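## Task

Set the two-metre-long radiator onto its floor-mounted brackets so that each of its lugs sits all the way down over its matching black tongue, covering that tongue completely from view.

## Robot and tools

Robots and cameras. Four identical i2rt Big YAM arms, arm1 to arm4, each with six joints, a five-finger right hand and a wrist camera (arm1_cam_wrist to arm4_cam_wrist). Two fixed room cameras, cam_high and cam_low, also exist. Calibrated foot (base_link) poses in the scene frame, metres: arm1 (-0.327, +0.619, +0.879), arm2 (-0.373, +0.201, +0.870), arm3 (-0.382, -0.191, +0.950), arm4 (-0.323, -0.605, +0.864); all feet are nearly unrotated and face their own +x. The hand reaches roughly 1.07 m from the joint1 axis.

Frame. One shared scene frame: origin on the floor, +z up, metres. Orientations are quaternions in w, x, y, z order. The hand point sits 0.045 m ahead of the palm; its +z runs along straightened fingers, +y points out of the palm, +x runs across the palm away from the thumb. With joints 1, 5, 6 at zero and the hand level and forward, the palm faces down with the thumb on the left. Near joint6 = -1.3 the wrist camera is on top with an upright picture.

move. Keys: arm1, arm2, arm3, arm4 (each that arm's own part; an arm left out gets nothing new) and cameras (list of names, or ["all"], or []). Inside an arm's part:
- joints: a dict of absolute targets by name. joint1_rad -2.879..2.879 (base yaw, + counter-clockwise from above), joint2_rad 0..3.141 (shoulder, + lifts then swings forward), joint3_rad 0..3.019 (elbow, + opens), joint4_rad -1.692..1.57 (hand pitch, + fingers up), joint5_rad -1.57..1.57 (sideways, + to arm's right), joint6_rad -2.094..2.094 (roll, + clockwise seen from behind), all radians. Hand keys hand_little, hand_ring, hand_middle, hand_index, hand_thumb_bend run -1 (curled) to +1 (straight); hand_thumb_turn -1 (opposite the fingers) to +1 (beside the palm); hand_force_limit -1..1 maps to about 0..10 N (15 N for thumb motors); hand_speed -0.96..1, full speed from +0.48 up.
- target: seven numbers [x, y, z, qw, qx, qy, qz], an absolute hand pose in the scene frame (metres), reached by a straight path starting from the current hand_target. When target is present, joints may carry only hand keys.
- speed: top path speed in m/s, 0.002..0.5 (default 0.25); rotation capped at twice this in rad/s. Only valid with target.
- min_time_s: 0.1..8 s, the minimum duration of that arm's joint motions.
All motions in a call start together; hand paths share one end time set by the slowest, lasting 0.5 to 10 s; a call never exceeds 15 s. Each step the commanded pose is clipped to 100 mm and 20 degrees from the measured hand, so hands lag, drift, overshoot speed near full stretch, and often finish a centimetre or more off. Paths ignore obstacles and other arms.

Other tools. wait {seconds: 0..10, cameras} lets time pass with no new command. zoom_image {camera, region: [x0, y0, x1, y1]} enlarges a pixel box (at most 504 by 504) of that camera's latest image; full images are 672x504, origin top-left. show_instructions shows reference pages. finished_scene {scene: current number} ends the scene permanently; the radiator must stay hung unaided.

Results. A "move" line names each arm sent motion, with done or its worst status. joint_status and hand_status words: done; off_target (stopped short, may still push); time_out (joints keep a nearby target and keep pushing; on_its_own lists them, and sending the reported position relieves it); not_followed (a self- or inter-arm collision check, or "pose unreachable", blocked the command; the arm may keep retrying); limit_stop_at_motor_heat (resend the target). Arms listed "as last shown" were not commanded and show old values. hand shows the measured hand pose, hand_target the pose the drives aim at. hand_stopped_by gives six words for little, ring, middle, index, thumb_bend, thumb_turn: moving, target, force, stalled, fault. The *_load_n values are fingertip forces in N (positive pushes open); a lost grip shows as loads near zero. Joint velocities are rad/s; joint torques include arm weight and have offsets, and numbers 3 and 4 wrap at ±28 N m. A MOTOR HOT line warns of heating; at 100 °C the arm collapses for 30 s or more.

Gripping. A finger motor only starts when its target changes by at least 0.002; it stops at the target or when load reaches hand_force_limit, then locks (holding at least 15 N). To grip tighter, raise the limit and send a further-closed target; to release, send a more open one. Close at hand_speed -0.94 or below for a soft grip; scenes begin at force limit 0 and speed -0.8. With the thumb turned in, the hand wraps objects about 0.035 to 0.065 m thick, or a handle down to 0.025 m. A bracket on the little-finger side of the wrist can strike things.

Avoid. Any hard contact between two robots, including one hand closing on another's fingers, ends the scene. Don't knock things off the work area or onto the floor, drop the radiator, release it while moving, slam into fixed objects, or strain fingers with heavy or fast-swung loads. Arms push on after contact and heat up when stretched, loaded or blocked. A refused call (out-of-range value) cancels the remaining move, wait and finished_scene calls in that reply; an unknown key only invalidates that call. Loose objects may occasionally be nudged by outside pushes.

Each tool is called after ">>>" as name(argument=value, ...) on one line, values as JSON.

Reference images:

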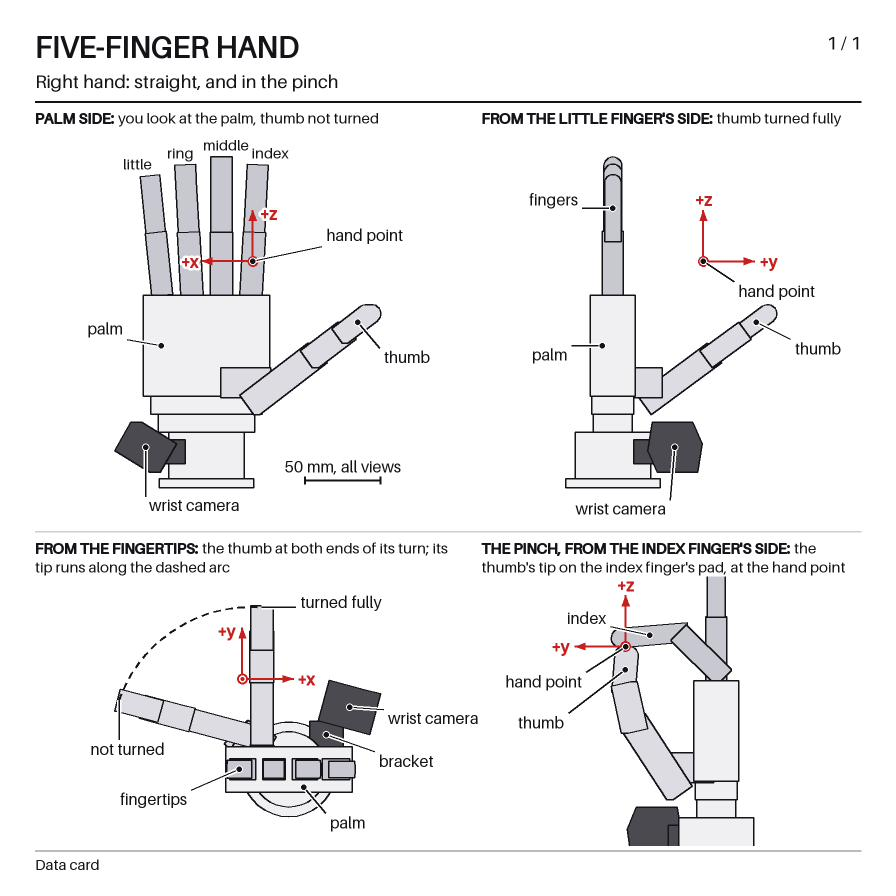

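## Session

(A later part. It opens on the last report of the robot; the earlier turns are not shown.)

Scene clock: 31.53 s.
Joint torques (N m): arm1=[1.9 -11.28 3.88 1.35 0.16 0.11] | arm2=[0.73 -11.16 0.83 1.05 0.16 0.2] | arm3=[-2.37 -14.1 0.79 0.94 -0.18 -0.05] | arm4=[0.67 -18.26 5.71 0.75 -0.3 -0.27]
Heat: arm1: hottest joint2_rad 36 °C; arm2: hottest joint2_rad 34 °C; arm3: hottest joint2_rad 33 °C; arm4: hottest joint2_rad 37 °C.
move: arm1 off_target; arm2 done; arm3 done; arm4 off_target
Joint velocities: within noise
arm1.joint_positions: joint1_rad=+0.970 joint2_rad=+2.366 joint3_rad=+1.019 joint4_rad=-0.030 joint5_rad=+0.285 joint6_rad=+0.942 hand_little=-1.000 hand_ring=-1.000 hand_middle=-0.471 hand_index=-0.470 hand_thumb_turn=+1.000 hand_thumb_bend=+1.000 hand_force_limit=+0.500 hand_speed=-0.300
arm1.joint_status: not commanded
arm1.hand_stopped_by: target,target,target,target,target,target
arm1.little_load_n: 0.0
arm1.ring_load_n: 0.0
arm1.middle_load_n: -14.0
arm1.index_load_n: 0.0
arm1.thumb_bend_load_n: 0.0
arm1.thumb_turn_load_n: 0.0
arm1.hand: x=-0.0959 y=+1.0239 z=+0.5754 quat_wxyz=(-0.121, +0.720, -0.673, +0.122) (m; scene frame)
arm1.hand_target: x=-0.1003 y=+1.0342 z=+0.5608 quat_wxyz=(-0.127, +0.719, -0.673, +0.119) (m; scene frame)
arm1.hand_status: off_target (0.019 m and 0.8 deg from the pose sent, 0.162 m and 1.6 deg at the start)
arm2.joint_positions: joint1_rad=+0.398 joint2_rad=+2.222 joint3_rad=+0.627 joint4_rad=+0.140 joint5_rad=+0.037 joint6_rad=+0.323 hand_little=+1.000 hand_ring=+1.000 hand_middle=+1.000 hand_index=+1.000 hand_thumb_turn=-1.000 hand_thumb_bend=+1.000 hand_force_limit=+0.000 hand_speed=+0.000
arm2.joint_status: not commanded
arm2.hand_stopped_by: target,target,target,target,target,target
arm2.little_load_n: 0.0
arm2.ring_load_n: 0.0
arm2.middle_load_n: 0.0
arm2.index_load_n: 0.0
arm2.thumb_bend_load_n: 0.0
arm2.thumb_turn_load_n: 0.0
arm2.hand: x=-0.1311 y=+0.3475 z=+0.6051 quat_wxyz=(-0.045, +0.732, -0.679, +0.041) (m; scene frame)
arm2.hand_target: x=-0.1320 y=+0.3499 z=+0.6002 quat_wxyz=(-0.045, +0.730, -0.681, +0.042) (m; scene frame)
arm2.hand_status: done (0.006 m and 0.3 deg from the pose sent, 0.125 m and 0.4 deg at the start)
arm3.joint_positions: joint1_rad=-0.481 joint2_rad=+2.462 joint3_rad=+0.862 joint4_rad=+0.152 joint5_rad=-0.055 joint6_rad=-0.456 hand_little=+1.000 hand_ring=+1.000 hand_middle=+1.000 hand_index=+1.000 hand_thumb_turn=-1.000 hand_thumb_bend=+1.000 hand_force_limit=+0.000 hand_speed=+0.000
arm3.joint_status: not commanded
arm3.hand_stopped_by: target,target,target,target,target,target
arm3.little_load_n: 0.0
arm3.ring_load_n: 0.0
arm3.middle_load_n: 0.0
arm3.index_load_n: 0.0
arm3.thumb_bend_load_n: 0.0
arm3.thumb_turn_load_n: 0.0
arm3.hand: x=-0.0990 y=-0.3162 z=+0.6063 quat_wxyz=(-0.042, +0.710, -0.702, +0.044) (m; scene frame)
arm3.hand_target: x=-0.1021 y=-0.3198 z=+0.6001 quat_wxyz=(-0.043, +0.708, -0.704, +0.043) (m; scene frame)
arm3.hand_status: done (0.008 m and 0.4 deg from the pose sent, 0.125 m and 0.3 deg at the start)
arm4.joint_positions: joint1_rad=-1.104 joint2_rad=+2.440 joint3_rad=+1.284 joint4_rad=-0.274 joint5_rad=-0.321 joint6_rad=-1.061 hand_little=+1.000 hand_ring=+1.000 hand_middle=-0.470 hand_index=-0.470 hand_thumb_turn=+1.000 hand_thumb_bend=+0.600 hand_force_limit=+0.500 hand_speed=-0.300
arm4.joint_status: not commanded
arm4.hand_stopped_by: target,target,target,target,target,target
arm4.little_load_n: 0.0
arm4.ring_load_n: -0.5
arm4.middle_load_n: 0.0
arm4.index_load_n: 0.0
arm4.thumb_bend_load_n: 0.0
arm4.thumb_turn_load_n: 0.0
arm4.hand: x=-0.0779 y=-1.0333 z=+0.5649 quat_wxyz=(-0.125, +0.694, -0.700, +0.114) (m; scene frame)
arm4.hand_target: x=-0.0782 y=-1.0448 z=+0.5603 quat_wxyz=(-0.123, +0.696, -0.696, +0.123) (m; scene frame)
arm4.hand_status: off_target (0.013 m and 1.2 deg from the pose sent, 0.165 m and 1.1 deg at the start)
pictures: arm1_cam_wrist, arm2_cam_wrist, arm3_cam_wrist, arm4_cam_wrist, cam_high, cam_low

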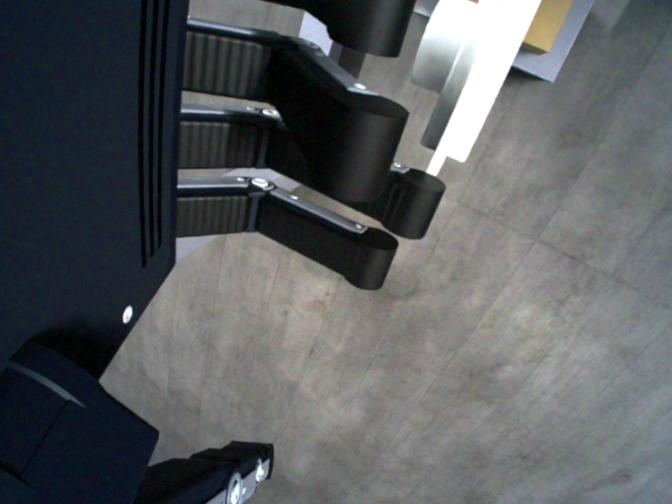

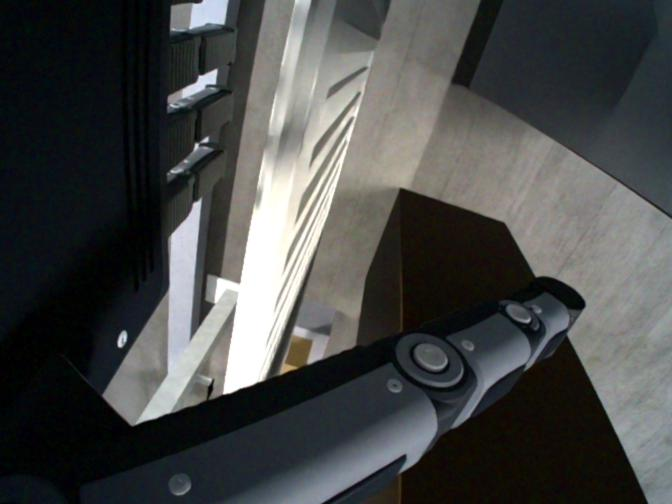

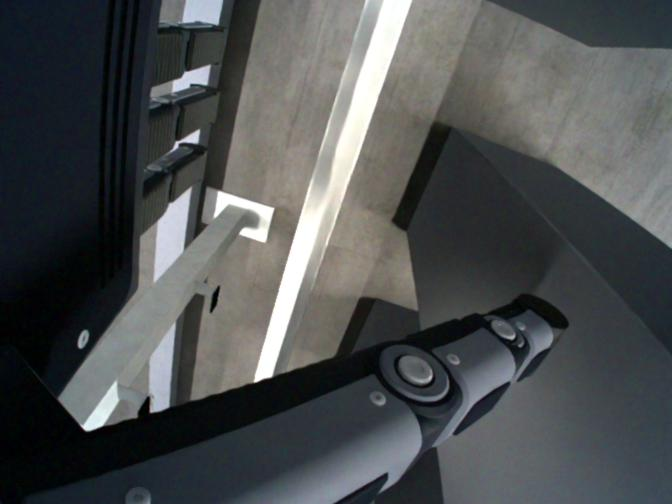

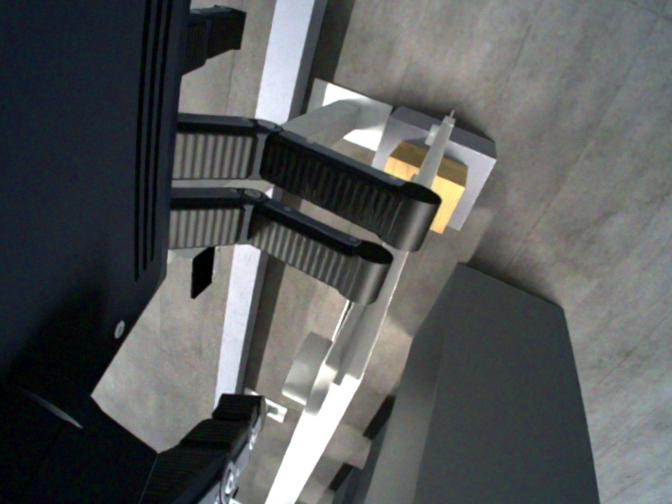

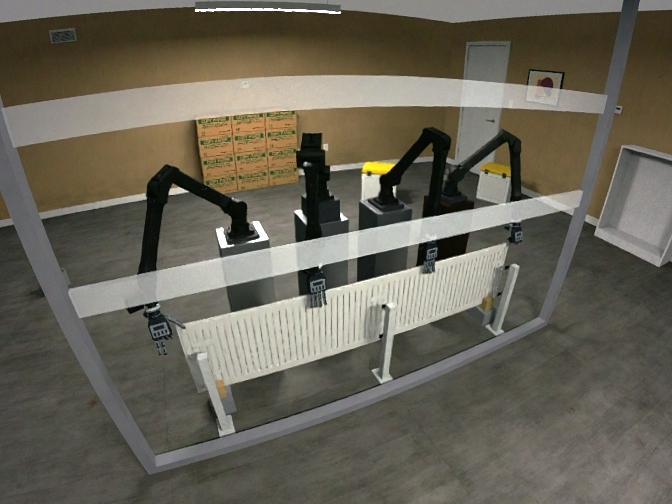

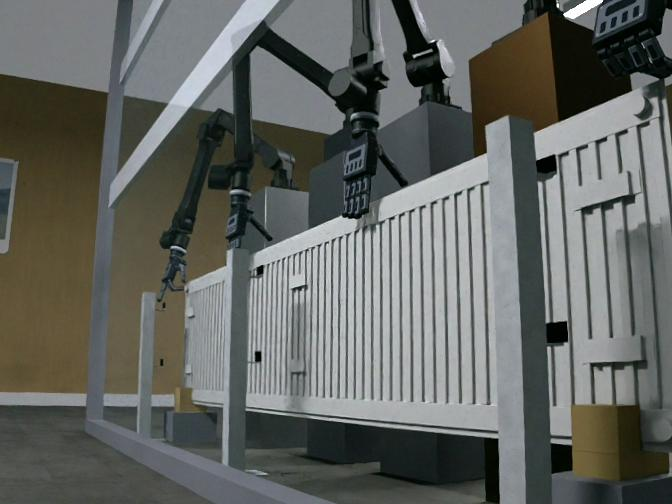

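>>> move(arm1={"target": [-0.085, 1.050, 0.620, -0.1268, 0.7190, -0.6730, 0.1187], "speed": 0.1}, arm4={"target": [-0.080, -1.050, 0.470, -0.1228, 0.6964, -0.6964, 0.1228], "speed": 0.1}, cameras=["arm4_cam_wrist", "arm1_cam_wrist"])

>>> move(arm1={"target": [-0.085, 1.075, 0.540, -0.1268, 0.7190, -0.6730, 0.1187], "speed": 0.1}, cameras=["arm1_cam_wrist"])

Scene clock: 34.23 s.
Joint torques (N m): arm1=[0.85 -15.91 3.78 0.12 0.14 -0.04] | arm2=[0.44 -11.05 0.65 0.95 0.17 0.22] | arm3=[-2.37 -14.15 0.77 0.94 -0.18 -0.05] | arm4=[0.15 -18.61 4.62 0.76 -0.17 -0.24]
Heat: arm1: hottest joint2_rad 37 °C; arm2: hottest joint2_rad 34 °C; arm3: hottest joint2_rad 33 °C; arm4: hottest joint2_rad 37 °C.
move: arm1 off_target; arm4 off_target
Joint velocities: within noise
arm1.joint_positions: joint1_rad=+0.970 joint2_rad=+2.286 joint3_rad=+1.029 joint4_rad=-0.138 joint5_rad=+0.283 joint6_rad=+0.943 hand_little=-1.000 hand_ring=-1.000 hand_middle=-0.470 hand_index=-0.470 hand_thumb_turn=+1.000 hand_thumb_bend=+1.000 hand_force_limit=+0.500 hand_speed=-0.300
arm1.joint_status: not commanded
arm1.hand_stopped_by: target,target,target,target,target,target
arm1.little_load_n: 0.0
arm1.ring_load_n: 0.0
arm1.middle_load_n: 0.0
arm1.index_load_n: 0.0
arm1.thumb_bend_load_n: 0.0
arm1.thumb_turn_load_n: 0.0
arm1.hand: x=-0.0909 y=+1.0334 z=+0.6086 quat_wxyz=(-0.112, +0.721, -0.673, +0.123) (m; scene frame)
arm1.hand_target: x=-0.0851 y=+1.0499 z=+0.6202 quat_wxyz=(-0.127, +0.719, -0.673, +0.119) (m; scene frame)
arm1.hand_status: off_target (0.021 m and 1.7 deg from the pose sent, 0.053 m and 0.8 deg at the start)
arm2, arm3: as last shown
arm4.joint_positions: joint1_rad=-1.109 joint2_rad=+2.662 joint3_rad=+1.424 joint4_rad=-0.192 joint5_rad=-0.326 joint6_rad=-1.066 hand_little=+1.000 hand_ring=+1.000 hand_middle=-0.470 hand_index=-0.470 hand_thumb_turn=+1.000 hand_thumb_bend=+0.600 hand_force_limit=+0.500 hand_speed=-0.300
arm4.joint_status: not commanded
arm4.hand_stopped_by: target,target,target,target,target,target
arm4.little_load_n: 0.0
arm4.ring_load_n: 0.0
arm4.middle_load_n: 0.0
arm4.index_load_n: 0.0
arm4.thumb_bend_load_n: 0.0
arm4.thumb_turn_load_n: 0.0
arm4.hand: x=-0.0775 y=-1.0405 z=+0.4759 quat_wxyz=(-0.127, +0.694, -0.699, +0.116) (m; scene frame)
arm4.hand_target: x=-0.0801 y=-1.0497 z=+0.4702 quat_wxyz=(-0.123, +0.696, -0.696, +0.123) (m; scene frame)
arm4.hand_status: off_target (0.011 m and 1.0 deg from the pose sent, 0.096 m and 1.2 deg at the start)
pictures: arm1_cam_wrist, arm4_cam_wrist

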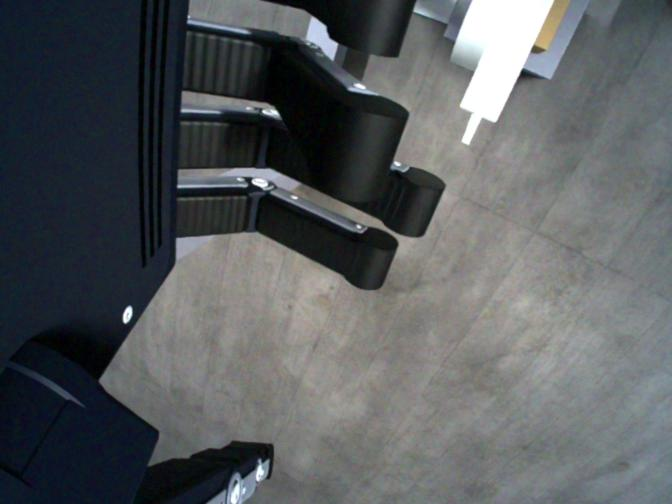

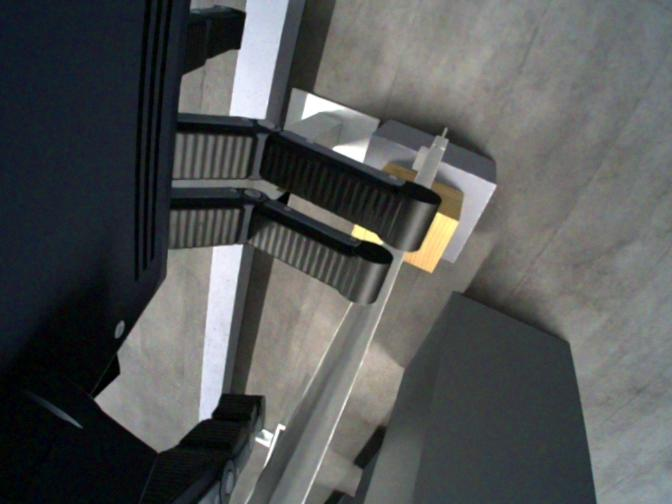

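Scene clock: 35.67 s.
Joint torques (N m): arm1=[1.61 -15.44 3.43 0.79 0.27 0.02] | arm2=[0.38 -10.81 0.76 0.94 0.17 0.21] | arm3=[-2.32 -14.1 0.79 0.94 -0.18 -0.05] | arm4=[0.03 -18.49 4.56 0.69 -0.21 -0.25]
Heat: arm1: hottest joint2_rad 37 °C; arm2: hottest joint2_rad 34 °C; arm3: hottest joint2_rad 33 °C; arm4: hottest joint2_rad 38 °C.
move: arm1 off_target
Joint velocities: within noise
arm1.joint_positions: joint1_rad=+0.988 joint2_rad=+2.484 joint3_rad=+1.183 joint4_rad=-0.097 joint5_rad=+0.284 joint6_rad=+0.965 hand_little=-1.000 hand_ring=-1.000 hand_middle=-0.470 hand_index=-0.470 hand_thumb_turn=+1.000 hand_thumb_bend=+1.000 hand_force_limit=+0.500 hand_speed=-0.300
arm1.joint_status: not commanded
arm1.hand_stopped_by: target,target,target,target,target,target
arm1.little_load_n: 0.0
arm1.ring_load_n: 0.0
arm1.middle_load_n: 0.0
arm1.index_load_n: 0.0
arm1.thumb_bend_load_n: 0.0
arm1.thumb_turn_load_n: 0.0
arm1.hand: x=-0.0852 y=+1.0600 z=+0.5402 quat_wxyz=(-0.114, +0.720, -0.674, +0.122) (m; scene frame)
arm1.hand_target: x=-0.0853 y=+1.0748 z=+0.5404 quat_wxyz=(-0.127, +0.719, -0.673, +0.119) (m; scene frame)
arm1.hand_status: off_target (0.015 m and 1.6 deg from the pose sent, 0.080 m and 1.8 deg at the start)
arm2, arm3, arm4: as last shown
arm4.index_load_n: 0.5
arm4.hand_target: x=-0.0801 y=-1.0496 z=+0.4702 quat_wxyz=(-0.123, +0.696, -0.696, +0.123) (m; scene frame)
pictures: arm1_cam_wrist

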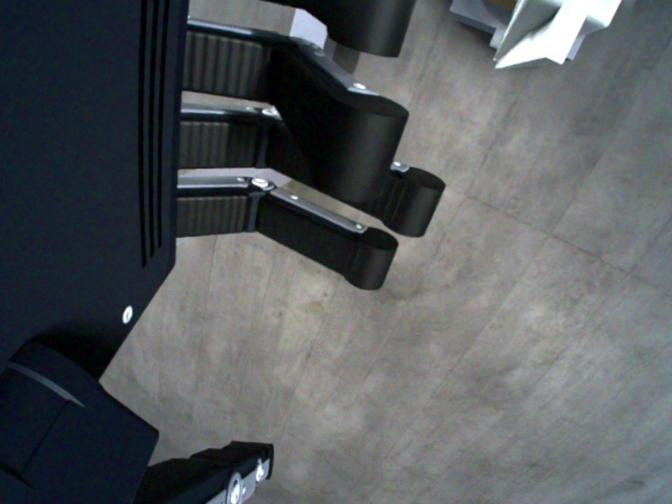

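>>> move(arm1={"target": [-0.092, 1.075, 0.468, -0.1268, 0.7190, -0.6730, 0.1187], "speed": 0.1}, arm4={"target": [-0.083, -1.000, 0.468, -0.1228, 0.6964, -0.6964, 0.1228], "speed": 0.06}, cameras=["arm4_cam_wrist", "arm1_cam_wrist", "cam_low"])

Scene clock: 37.77 s.
Joint torques (N m): arm1=[1.38 -14.62 2.91 0.87 0.24 0.02] | arm2=[0.38 -10.87 0.75 0.95 0.18 0.2] | arm3=[-2.37 -14.1 0.79 0.94 -0.19 -0.06] | arm4=[1.73 -19.19 0.84 0.5 -0.12 0.04]
Heat: arm1: hottest joint2_rad 37 °C; arm2: hottest joint2_rad 34 °C; arm3: hottest joint2_rad 33 °C; arm4: hottest joint2_rad 38 °C.
move: arm1 off_target; arm4 off_target
Joint velocities: within noise
arm1.joint_positions: joint1_rad=+1.004 joint2_rad=+2.648 joint3_rad=+1.290 joint4_rad=-0.023 joint5_rad=+0.288 joint6_rad=+0.977 hand_little=-1.000 hand_ring=-1.000 hand_middle=-0.470 hand_index=-0.470 hand_thumb_turn=+1.000 hand_thumb_bend=+1.000 hand_force_limit=+0.500 hand_speed=-0.300
arm1.joint_status: not commanded
arm1.hand_stopped_by: target,target,target,target,target,target
arm1.little_load_n: 0.0
arm1.ring_load_n: 0.0
arm1.middle_load_n: 0.0
arm1.index_load_n: 0.0
arm1.thumb_bend_load_n: 0.0
arm1.thumb_turn_load_n: 0.0
arm1.hand: x=-0.0873 y=+1.0708 z=+0.4778 quat_wxyz=(-0.124, +0.719, -0.673, +0.120) (m; scene frame)
arm1.hand_target: x=-0.0921 y=+1.0746 z=+0.4683 quat_wxyz=(-0.127, +0.719, -0.673, +0.119) (m; scene frame)
arm1.hand_status: off_target (0.012 m and 0.4 deg from the pose sent, 0.074 m and 1.6 deg at the start)
arm2, arm3: as last shown
arm2.thumb_bend_load_n: -0.5
arm4.joint_positions: joint1_rad=-1.084 joint2_rad=+2.647 joint3_rad=+1.317 joint4_rad=-0.048 joint5_rad=-0.321 joint6_rad=-1.053 hand_little=+1.000 hand_ring=+1.000 hand_middle=-0.470 hand_index=-0.470 hand_thumb_turn=+1.000 hand_thumb_bend=+0.600 hand_force_limit=+0.500 hand_speed=-0.300
arm4.joint_status: not commanded
arm4.hand_stopped_by: target,target,target,target,target,target
arm4.little_load_n: 0.0
arm4.ring_load_n: 0.0
arm4.middle_load_n: 0.0
arm4.index_load_n: 0.5
arm4.thumb_bend_load_n: 0.0
arm4.thumb_turn_load_n: 0.0
arm4.hand: x=-0.0777 y=-1.0148 z=+0.4704 quat_wxyz=(-0.120, +0.700, -0.691, +0.136) (m; scene frame)
arm4.hand_target: x=-0.0831 y=-1.0000 z=+0.4680 quat_wxyz=(-0.123, +0.696, -0.696, +0.123) (m; scene frame)
arm4.hand_status: off_target (0.016 m and 1.8 deg from the pose sent, 0.042 m and 1.0 deg at the start)
pictures: arm1_cam_wrist, arm4_cam_wrist, cam_low

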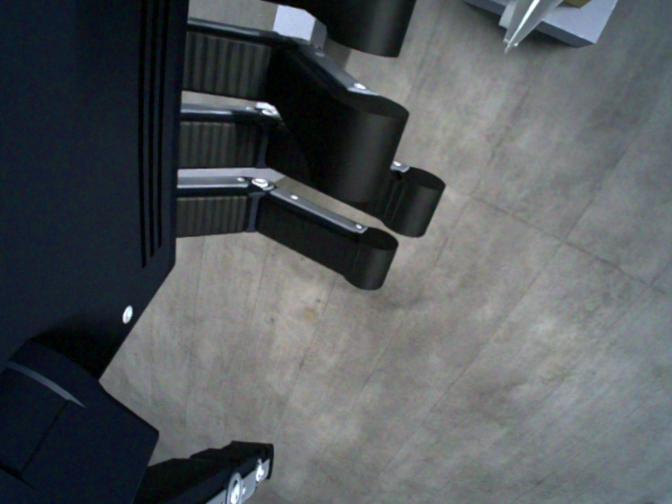

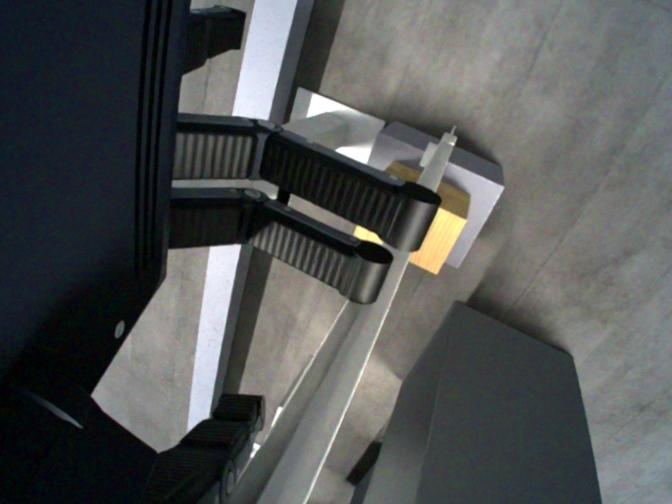

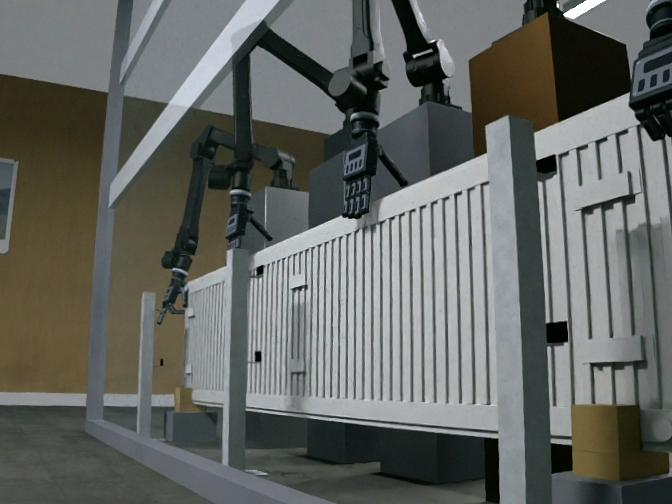

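>>> move(arm1={"target": [-0.075, 1.030, 0.460, -0.1268, 0.7190, -0.6730, 0.1187], "speed": 0.06}, arm4={"target": [-0.055, -1.040, 0.465, -0.1228, 0.6964, -0.6964, 0.1228], "speed": 0.08})

>>> move(arm4={"target": [-0.055, -0.975, 0.465, -0.1228, 0.6964, -0.6964, 0.1228], "speed": 0.06}, arm1={"target": [-0.075, 0.985, 0.460, -0.1268, 0.7190, -0.6730, 0.1187], "speed": 0.06}, cameras=["arm4_cam_wrist", "arm1_cam_wrist", "cam_low"])

Scene clock: 40.07 s.
Joint torques (N m): arm1=[-3.02 -13.22 -0.32 0.65 0.51 -0.51] | arm2=[0.32 -10.99 0.72 0.98 0.15 0.2] | arm3=[-2.37 -14.1 0.79 0.95 -0.19 -0.05] | arm4=[2.32 -18.43 4.94 0.18 -0.11 0.06]
Heat: arm1: hottest joint2_rad 37 °C; arm2: hottest joint2_rad 34 °C; arm3: hottest joint2_rad 33 °C; arm4: hottest joint2_rad 38 °C.
move: arm1 off_target; arm4 done
Joint velocities: within noise
arm1.joint_positions: joint1_rad=+0.981 joint2_rad=+2.638 joint3_rad=+1.249 joint4_rad=+0.092 joint5_rad=+0.263 joint6_rad=+0.949 hand_little=-1.000 hand_ring=-1.000 hand_middle=-0.470 hand_index=-0.470 hand_thumb_turn=+1.000 hand_thumb_bend=+1.000 hand_force_limit=+0.500 hand_speed=-0.300
arm1.joint_status: not commanded
arm1.hand_stopped_by: target,target,target,target,target,target
arm1.little_load_n: 0.0
arm1.ring_load_n: 0.0
arm1.middle_load_n: 0.0
arm1.index_load_n: 0.0
arm1.thumb_bend_load_n: 0.0
arm1.thumb_turn_load_n: 0.0
arm1.hand: x=-0.0774 y=+1.0749 z=+0.4836 quat_wxyz=(-0.159, +0.716, -0.672, +0.101) (m; scene frame)
arm1.hand_target: x=-0.0777 y=+1.0307 z=+0.4621 quat_wxyz=(-0.126, +0.719, -0.673, +0.118) (m; scene frame)
arm1.hand_status: off_target (0.051 m and 4.2 deg from the pose sent, 0.046 m and 0.4 deg at the start)
arm2, arm3: as last shown
arm2.thumb_bend_load_n: 0.0
arm4.joint_positions: joint1_rad=-1.080 joint2_rad=+2.668 joint3_rad=+1.436 joint4_rad=-0.158 joint5_rad=-0.319 joint6_rad=-1.045 hand_little=+1.000 hand_ring=+1.000 hand_middle=-0.470 hand_index=-0.470 hand_thumb_turn=+1.000 hand_thumb_bend=+0.600 hand_force_limit=+0.500 hand_speed=-0.300
arm4.joint_status: not commanded
arm4.hand_stopped_by: target,target,target,target,target,target
arm4.little_load_n: 0.0
arm4.ring_load_n: 0.0
arm4.middle_load_n: 0.0
arm4.index_load_n: 0.0
arm4.thumb_bend_load_n: 0.0
arm4.thumb_turn_load_n: 0.0
arm4.hand: x=-0.0593 y=-1.0440 z=+0.4736 quat_wxyz=(-0.121, +0.698, -0.694, +0.129) (m; scene frame)
arm4.hand_target: x=-0.0552 y=-1.0400 z=+0.4652 quat_wxyz=(-0.123, +0.696, -0.696, +0.123) (m; scene frame)
arm4.hand_status: done (0.010 m and 0.9 deg from the pose sent, 0.034 m and 1.8 deg at the start)
pictures: none

Scene clock: 41.83 s.
Joint torques (N m): arm1=[-0.44 -13.51 -0.29 0.87 0.06 -0.21] | arm2=[0.44 -11.05 0.75 0.99 0.18 0.22] | arm3=[-2.37 -14.15 0.79 0.94 -0.18 -0.05] | arm4=[1.73 -19.55 1.58 1.06 -0.11 0.04]
Heat: arm1: hottest joint2_rad 37 °C; arm2: hottest joint2_rad 34 °C; arm3: hottest joint2_rad 33 °C; arm4: hottest joint2_rad 38 °C.
move: arm1 off_target; arm4 done
Joint velocities: within noise
arm1.joint_positions: joint1_rad=+0.886 joint2_rad=+2.657 joint3_rad=+1.135 joint4_rad=+0.204 joint5_rad=+0.264 joint6_rad=+0.858 hand_little=-1.000 hand_ring=-1.000 hand_middle=-0.470 hand_index=-0.470 hand_thumb_turn=+1.000 hand_thumb_bend=+1.000 hand_force_limit=+0.500 hand_speed=-0.300
arm1.joint_status: not commanded
arm1.hand_stopped_by: target,target,target,target,target,target
arm1.little_load_n: 0.0
arm1.ring_load_n: 0.0
arm1.middle_load_n: 0.0
arm1.index_load_n: 0.0
arm1.thumb_bend_load_n: 0.0
arm1.thumb_turn_load_n: 0.0
arm1.hand: x=-0.0688 y=+0.9992 z=+0.4684 quat_wxyz=(-0.138, +0.717, -0.673, +0.118) (m; scene frame)
arm1.hand_target: x=-0.0751 y=+0.9850 z=+0.4604 quat_wxyz=(-0.127, +0.719, -0.673, +0.119) (m; scene frame)
arm1.hand_status: off_target (0.018 m and 1.3 deg from the pose sent, 0.093 m and 4.2 deg at the start)
arm2, arm3: as last shown
arm4.joint_positions: joint1_rad=-1.011 joint2_rad=+2.661 joint3_rad=+1.280 joint4_rad=-0.013 joint5_rad=-0.307 joint6_rad=-0.976 hand_little=+1.000 hand_ring=+1.000 hand_middle=-0.470 hand_index=-0.470 hand_thumb_turn=+1.000 hand_thumb_bend=+0.600 hand_force_limit=+0.500 hand_speed=-0.300
arm4.joint_status: not commanded
arm4.hand_stopped_by: target,target,target,target,target,target
arm4.little_load_n: 0.0
arm4.ring_load_n: 0.0
arm4.middle_load_n: 0.0
arm4.index_load_n: 0.0
arm4.thumb_bend_load_n: 0.0
arm4.thumb_turn_load_n: 0.0
arm4.hand: x=-0.0609 y=-0.9740 z=+0.4609 quat_wxyz=(-0.124, +0.698, -0.695, +0.117) (m; scene frame)
arm4.hand_target: x=-0.0550 y=-0.9750 z=+0.4649 quat_wxyz=(-0.123, +0.696, -0.696, +0.123) (m; scene frame)
arm4.hand_status: done (0.007 m and 0.7 deg from the pose sent, 0.070 m and 0.9 deg at the start)
pictures: arm1_cam_wrist, arm4_cam_wrist, cam_low

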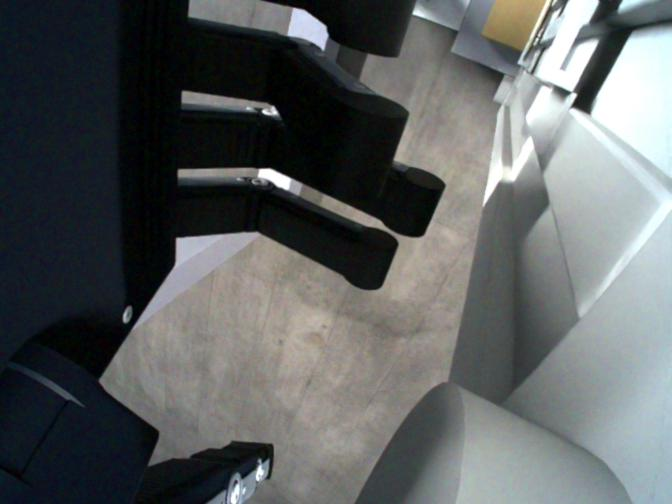

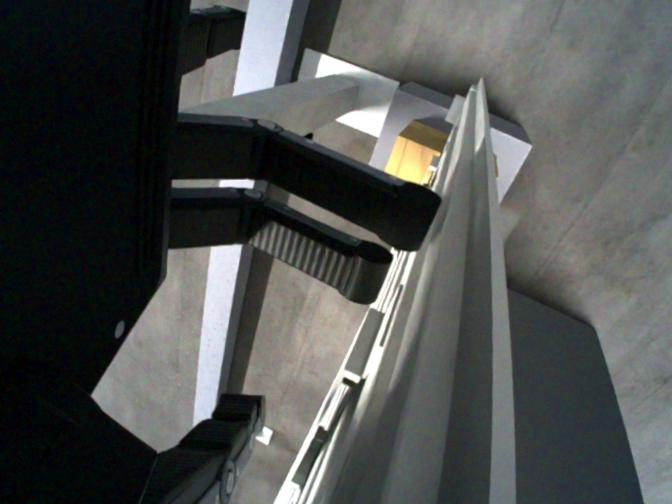

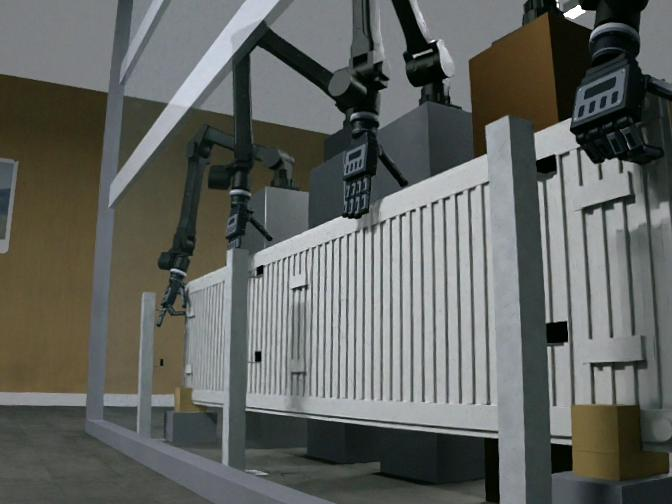

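>>> move(arm4={"target": [-0.058, -0.957, 0.480, -0.1228, 0.6964, -0.6964, 0.1228], "speed": 0.06}, arm1={"target": [-0.080, 0.963, 0.480, -0.1268, 0.7190, -0.6730, 0.1187], "speed": 0.06}, cameras=["arm4_cam_wrist", "arm1_cam_wrist", "cam_low"])

>>> zoom_image(camera="cam_low", region=[550, 20, 672, 180])

>>> zoom_image(camera="cam_low", region=[130, 230, 230, 360])

Scene clock: 44.00 s.
Joint torques (N m): arm1=[-0.5 -14.86 -0.85 0.69 -0.01 -0.17] | arm2=[0.67 -11.05 0.83 0.9 0.13 0.2] | arm3=[-2.37 -14.1 0.79 0.94 -0.18 -0.05] | arm4=[1.14 -18.61 1.26 1.16 -0.13 0.1]
Heat: arm1: hottest joint2_rad 38 °C; arm2: hottest joint2_rad 34 °C; arm3: hottest joint2_rad 33 °C; arm4: hottest joint2_rad 38 °C.
move: arm1 done; arm4 done
Joint velocities: within noise
arm1.joint_positions: joint1_rad=+0.865 joint2_rad=+2.631 joint3_rad=+1.047 joint4_rad=+0.250 joint5_rad=+0.261 joint6_rad=+0.831 hand_little=-1.000 hand_ring=-1.000 hand_middle=-0.470 hand_index=-0.470 hand_thumb_turn=+1.000 hand_thumb_bend=+1.000 hand_force_limit=+0.500 hand_speed=-0.300
arm1.joint_status: not commanded
arm1.hand_stopped_by: target,target,target,target,target,target
arm1.little_load_n: 0.0
arm1.ring_load_n: 0.0
arm1.middle_load_n: 0.0
arm1.index_load_n: 0.0
arm1.thumb_bend_load_n: 0.0
arm1.thumb_turn_load_n: -0.5
arm1.hand: x=-0.0809 y=+0.9673 z=+0.4766 quat_wxyz=(-0.127, +0.720, -0.671, +0.120) (m; scene frame)
arm1.hand_target: x=-0.0801 y=+0.9631 z=+0.4799 quat_wxyz=(-0.127, +0.719, -0.673, +0.119) (m; scene frame)
arm1.hand_status: done (0.006 m and 0.3 deg from the pose sent, 0.040 m and 1.3 deg at the start)
arm2, arm3: as last shown
arm4.joint_positions: joint1_rad=-0.996 joint2_rad=+2.614 joint3_rad=+1.204 joint4_rad=+0.021 joint5_rad=-0.304 joint6_rad=-0.960 hand_little=+1.000 hand_ring=+1.000 hand_middle=-0.470 hand_index=-0.470 hand_thumb_turn=+1.000 hand_thumb_bend=+0.600 hand_force_limit=+0.500 hand_speed=-0.300
arm4.joint_status: not commanded
arm4.hand_stopped_by: target,target,target,target,target,target
arm4.little_load_n: 0.0
arm4.ring_load_n: 0.0
arm4.middle_load_n: 0.0
arm4.index_load_n: 0.0
arm4.thumb_bend_load_n: 0.0
arm4.thumb_turn_load_n: 0.0
arm4.hand: x=-0.0638 y=-0.9570 z=+0.4763 quat_wxyz=(-0.124, +0.698, -0.695, +0.118) (m; scene frame)
arm4.hand_target: x=-0.0579 y=-0.9572 z=+0.4800 quat_wxyz=(-0.123, +0.696, -0.696, +0.123) (m; scene frame)
arm4.hand_status: done (0.007 m and 0.6 deg from the pose sent, 0.026 m and 0.7 deg at the start)
pictures: arm1_cam_wrist, arm4_cam_wrist, cam_low

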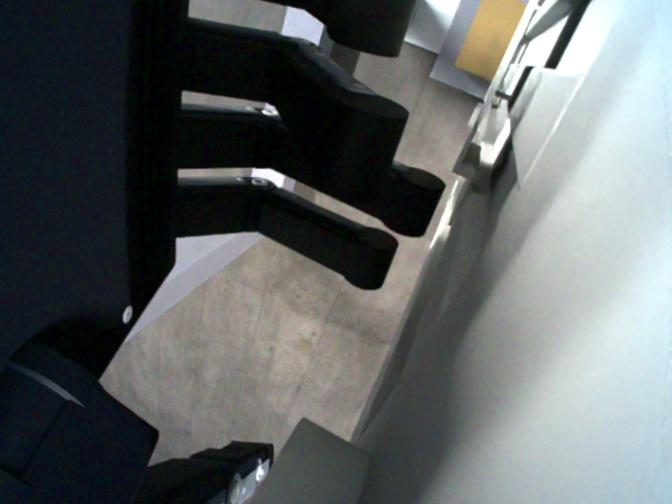

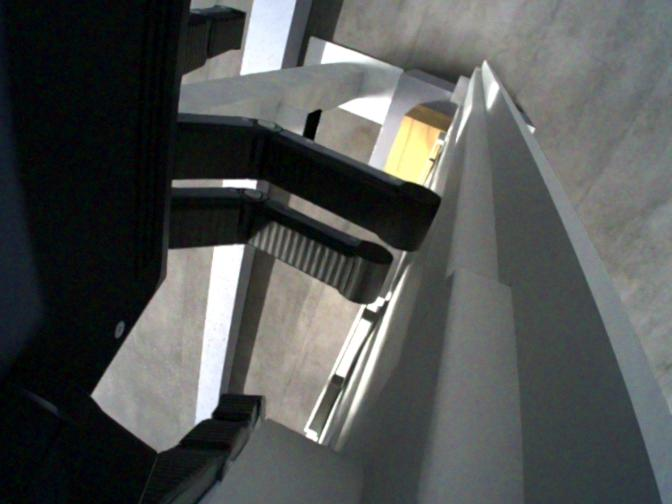

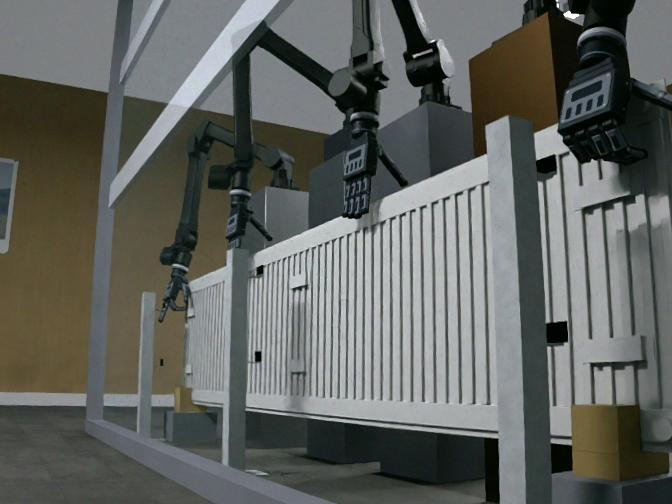

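Scaled by 3.150 from the camera's 672x504 image, which has a finer 960x720 frame.

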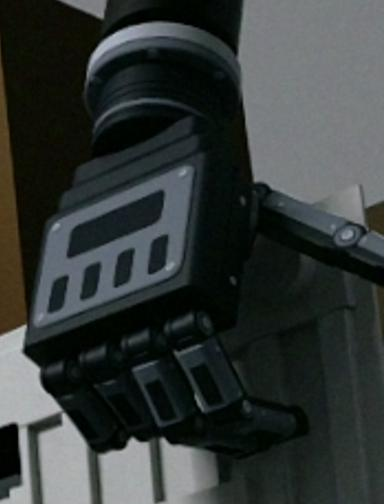

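Scaled by 3.877 from the camera's 672x504 image, which has a finer 960x720 frame.

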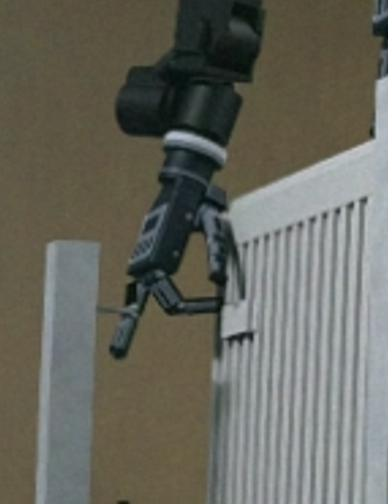

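>>> move(arm4={"target": [-0.086, -0.957, 0.488, -0.1228, 0.6964, -0.6964, 0.1228], "speed": 0.05}, arm1={"target": [-0.110, 0.962, 0.488, -0.1268, 0.7190, -0.6730, 0.1187], "speed": 0.05}, cameras=["arm4_cam_wrist", "arm1_cam_wrist"])

Scene clock: 45.77 s.
Joint torques (N m): arm1=[3.78 -14.45 -2.18 0.46 -0.2 0.27] | arm2=[0.5 -10.81 0.77 0.91 0.17 0.19] | arm3=[-2.37 -14.1 0.79 0.95 -0.19 -0.05] | arm4=[-1.03 -18.78 0.2 0.51 0.14 -0.26]
Heat: arm1: hottest joint2_rad 38 °C; arm2: hottest joint2_rad 34 °C; arm3: hottest joint2_rad 34 °C; arm4: hottest joint2_rad 38 °C.
move: arm1 off_target; arm4 off_target
Joint velocities: within noise
arm1.joint_positions: joint1_rad=+0.872 joint2_rad=+2.607 joint3_rad=+1.003 joint4_rad=+0.280 joint5_rad=+0.281 joint6_rad=+0.853 hand_little=-1.000 hand_ring=-1.000 hand_middle=-0.470 hand_index=-0.470 hand_thumb_turn=+1.000 hand_thumb_bend=+1.000 hand_force_limit=+0.500 hand_speed=-0.300
arm1.joint_status: not commanded
arm1.hand_stopped_by: target,target,target,target,target,target
arm1.little_load_n: 0.0
arm1.ring_load_n: 0.0
arm1.middle_load_n: 0.0
arm1.index_load_n: 0.0
arm1.thumb_bend_load_n: -0.5
arm1.thumb_turn_load_n: 0.0
arm1.hand: x=-0.0839 y=+0.9616 z=+0.4860 quat_wxyz=(-0.135, +0.712, -0.677, +0.128) (m; scene frame)
arm1.hand_target: x=-0.1091 y=+0.9609 z=+0.4876 quat_wxyz=(-0.126, +0.719, -0.673, +0.119) (m; scene frame)
arm1.hand_status: off_target (0.026 m and 1.6 deg from the pose sent, 0.032 m and 0.3 deg at the start)
arm2, arm3: as last shown
arm4.joint_positions: joint1_rad=-1.012 joint2_rad=+2.585 joint3_rad=+1.162 joint4_rad=+0.043 joint5_rad=-0.321 joint6_rad=-0.977 hand_little=+1.000 hand_ring=+1.000 hand_middle=-0.470 hand_index=-0.470 hand_thumb_turn=+1.000 hand_thumb_bend=+0.600 hand_force_limit=+0.500 hand_speed=-0.300
arm4.joint_status: not commanded
arm4.hand_stopped_by: target,target,target,target,target,target
arm4.little_load_n: 0.0
arm4.ring_load_n: 0.0
arm4.middle_load_n: 0.0
arm4.index_load_n: 2.5
arm4.thumb_bend_load_n: 0.0
arm4.thumb_turn_load_n: 0.0
arm4.hand: x=-0.0703 y=-0.9545 z=+0.4862 quat_wxyz=(-0.130, +0.699, -0.692, +0.126) (m; scene frame)
arm4.hand_target: x=-0.0858 y=-0.9565 z=+0.4878 quat_wxyz=(-0.123, +0.696, -0.696, +0.123) (m; scene frame)
arm4.hand_status: off_target (0.016 m and 1.0 deg from the pose sent, 0.025 m and 0.6 deg at the start)
pictures: arm1_cam_wrist, arm4_cam_wrist

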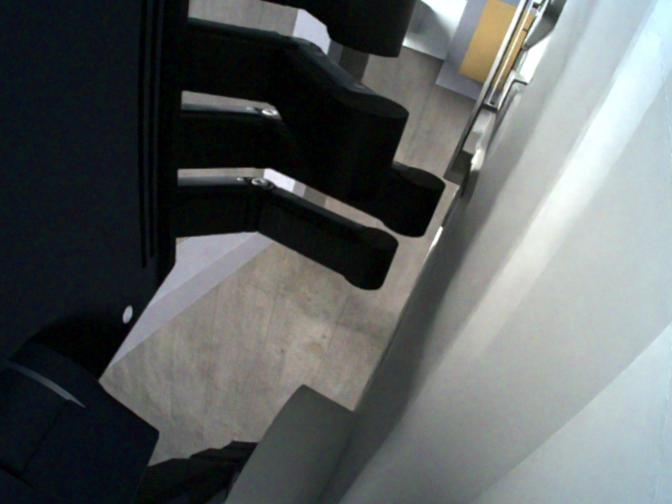

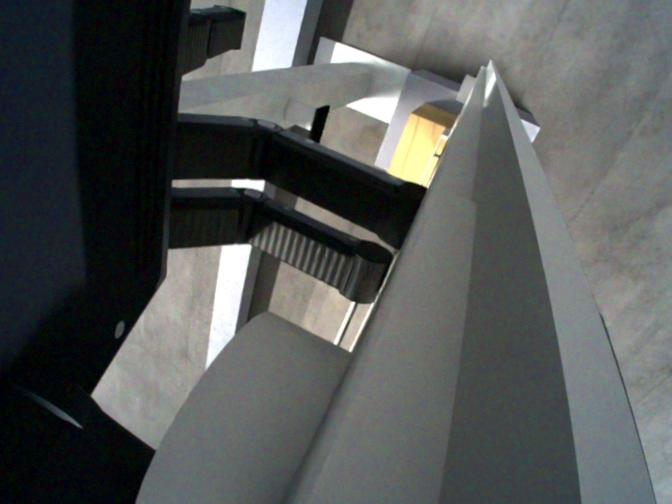

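>>> move(arm1={"target":[-0.086,0.962,0.500,-0.1268,0.7190,-0.6730,0.1187],"speed":0.04}, arm4={"target":[-0.074,-0.957,0.500,-0.1228,0.6964,-0.6964,0.1228],"speed":0.04}, arm2={"target":[-0.132,0.350,0.535,-0.0447,0.7300,-0.6806,0.0416],"speed":0.1}, arm3={"target":[-0.102,-0.320,0.535,-0.0433,0.7077,-0.7039,0.0431],"speed":0.1}, cameras=["all"])

Scene clock: 49.03 s.
Joint torques (N m): arm1=[-0.09 -15.74 -0.58 -0.06 -0.03 -0.27] | arm2=[0.15 -11.81 -0.38 0.95 0.17 0.19] | arm3=[-2.32 -14.68 0.23 0.95 -0.18 -0.05] | arm4=[0.73 -19.55 1.03 0.02 0.14 -0.04]
Heat: arm1: hottest joint2_rad 38 °C; arm2: hottest joint2_rad 34 °C; arm3: hottest joint2_rad 34 °C; arm4: hottest joint2_rad 38 °C.
move: arm1 done; arm2 done; arm3 done; arm4 done
Joint velocities: within noise
arm1.joint_positions: joint1_rad=+0.872 joint2_rad=+2.588 joint3_rad=+0.995 joint4_rad=+0.260 joint5_rad=+0.264 joint6_rad=+0.851 hand_little=-1.000 hand_ring=-1.000 hand_middle=-0.470 hand_index=-0.470 hand_thumb_turn=+1.000 hand_thumb_bend=+1.000 hand_force_limit=+0.500 hand_speed=-0.300
arm1.joint_status: not commanded
arm1.hand_stopped_by: target,target,target,target,target,target
arm1.little_load_n: 0.0
arm1.ring_load_n: 0.0
arm1.middle_load_n: 2.0
arm1.index_load_n: 0.5
arm1.thumb_bend_load_n: 0.0
arm1.thumb_turn_load_n: 0.0
arm1.hand: x=-0.0871 y=+0.9631 z=+0.4927 quat_wxyz=(-0.130, +0.715, -0.676, +0.120) (m; scene frame)
arm1.hand_target: x=-0.0861 y=+0.9620 z=+0.4998 quat_wxyz=(-0.127, +0.719, -0.673, +0.119) (m; scene frame)
arm1.hand_status: done (0.007 m and 0.7 deg from the pose sent, 0.014 m and 1.6 deg at the start)
arm2.joint_positions: joint1_rad=+0.398 joint2_rad=+2.444 joint3_rad=+0.721 joint4_rad=+0.269 joint5_rad=+0.037 joint6_rad=+0.323 hand_little=+1.000 hand_ring=+1.000 hand_middle=+1.000 hand_index=+1.000 hand_thumb_turn=-1.000 hand_thumb_bend=+1.000 hand_force_limit=+0.000 hand_speed=+0.000
arm2.joint_status: not commanded
arm2.hand_stopped_by: target,target,target,target,target,target
arm2.little_load_n: 0.0
arm2.ring_load_n: 0.0
arm2.middle_load_n: 0.0
arm2.index_load_n: 0.0
arm2.thumb_bend_load_n: 0.0
arm2.thumb_turn_load_n: 0.0
arm2.hand: x=-0.1295 y=+0.3481 z=+0.5404 quat_wxyz=(-0.045, +0.732, -0.679, +0.041) (m; scene frame)
arm2.hand_target: x=-0.1320 y=+0.3499 z=+0.5351 quat_wxyz=(-0.045, +0.730, -0.681, +0.042) (m; scene frame)
arm2.hand_status: done (0.006 m and 0.3 deg from the pose sent, 0.070 m and 0.3 deg at the start)
arm3.joint_positions: joint1_rad=-0.481 joint2_rad=+2.650 joint3_rad=+0.980 joint4_rad=+0.222 joint5_rad=-0.055 joint6_rad=-0.456 hand_little=+1.000 hand_ring=+1.000 hand_middle=+1.000 hand_index=+1.000 hand_thumb_turn=-1.000 hand_thumb_bend=+1.000 hand_force_limit=+0.000 hand_speed=+0.000
arm3.joint_status: not commanded
arm3.hand_stopped_by: target,target,target,target,target,target
arm3.little_load_n: 0.0
arm3.ring_load_n: 0.0
arm3.middle_load_n: 0.0
arm3.index_load_n: 0.0
arm3.thumb_bend_load_n: 0.0
arm3.thumb_turn_load_n: 0.0
arm3.hand: x=-0.0981 y=-0.3168 z=+0.5415 quat_wxyz=(-0.042, +0.710, -0.702, +0.043) (m; scene frame)
arm3.hand_target: x=-0.1020 y=-0.3198 z=+0.5352 quat_wxyz=(-0.043, +0.708, -0.704, +0.043) (m; scene frame)
arm3.hand_status: done (0.008 m and 0.4 deg from the pose sent, 0.071 m and 0.4 deg at the start)
arm4.joint_positions: joint1_rad=-1.012 joint2_rad=+2.561 joint3_rad=+1.152 joint4_rad=+0.034 joint5_rad=-0.317 joint6_rad=-0.977 hand_little=+1.000 hand_ring=+1.000 hand_middle=-0.470 hand_index=-0.470 hand_thumb_turn=+1.000 hand_thumb_bend=+0.600 hand_force_limit=+0.500 hand_speed=-0.300
arm4.joint_status: not commanded
arm4.hand_stopped_by: target,target,target,target,target,target
arm4.little_load_n: 0.0
arm4.ring_load_n: 0.0
arm4.middle_load_n: 0.0
arm4.index_load_n: 2.5
arm4.thumb_bend_load_n: 0.0
arm4.thumb_turn_load_n: 0.0
arm4.hand: x=-0.0694 y=-0.9571 z=+0.4952 quat_wxyz=(-0.127, +0.699, -0.692, +0.127) (m; scene frame)
arm4.hand_target: x=-0.0739 y=-0.9570 z=+0.4999 quat_wxyz=(-0.123, +0.696, -0.696, +0.123) (m; scene frame)
arm4.hand_status: done (0.007 m and 0.9 deg from the pose sent, 0.015 m and 1.0 deg at the start)
pictures: arm1_cam_wrist, arm2_cam_wrist, arm3_cam_wrist, arm4_cam_wrist, cam_high, cam_low

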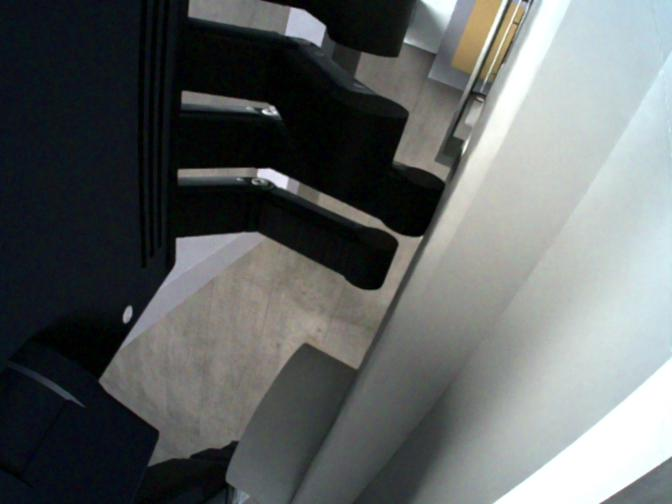

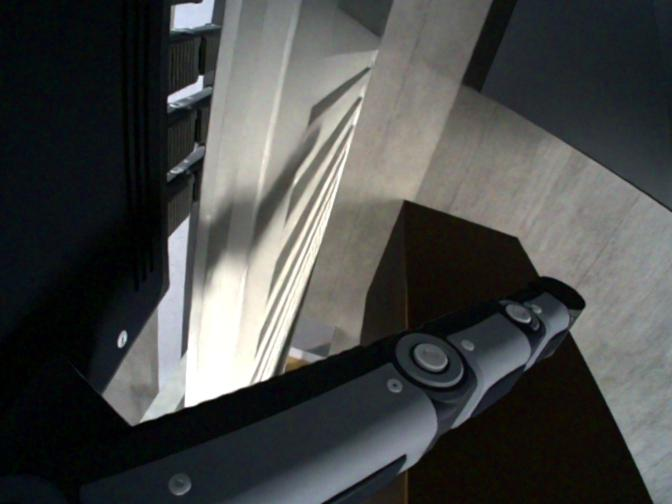

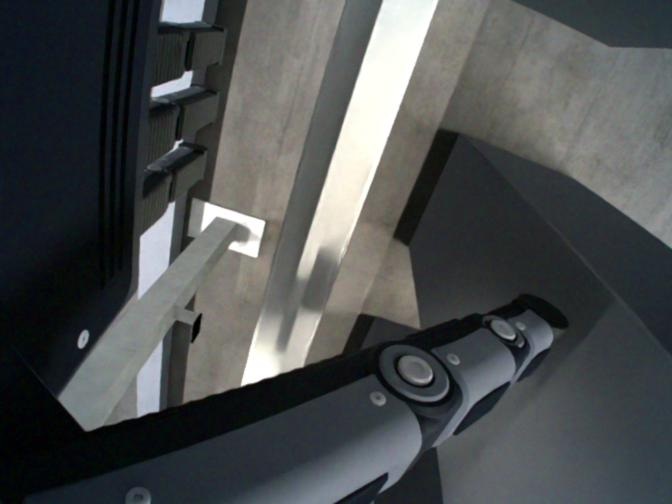

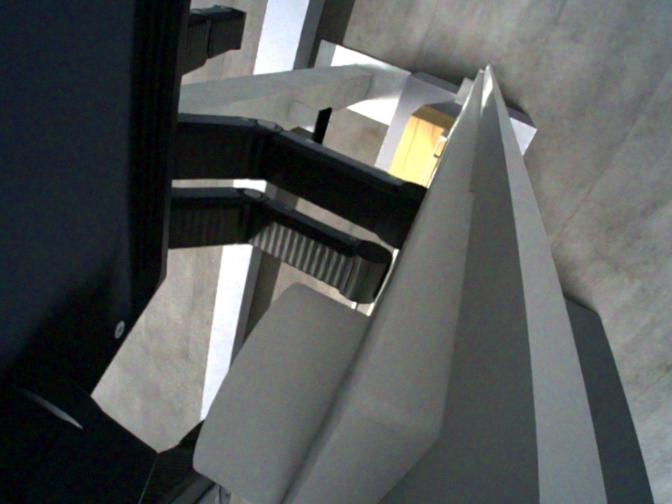

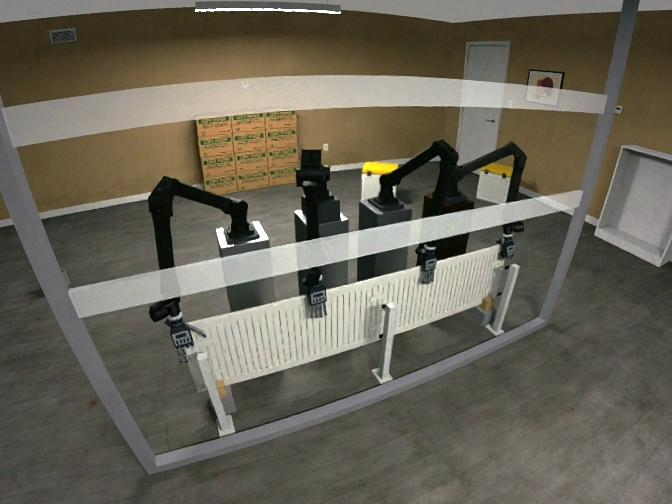

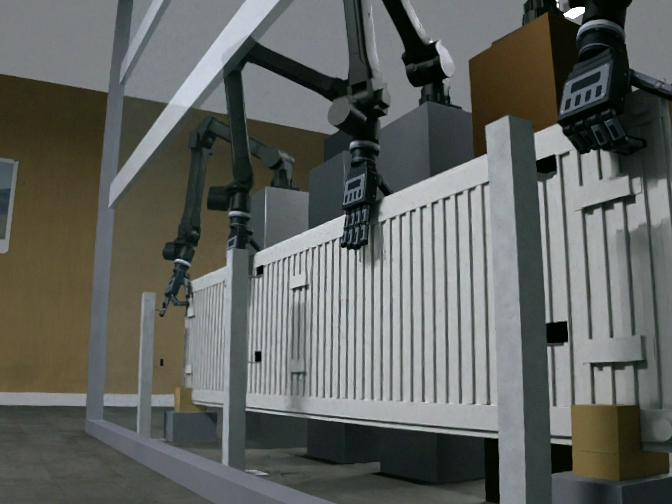

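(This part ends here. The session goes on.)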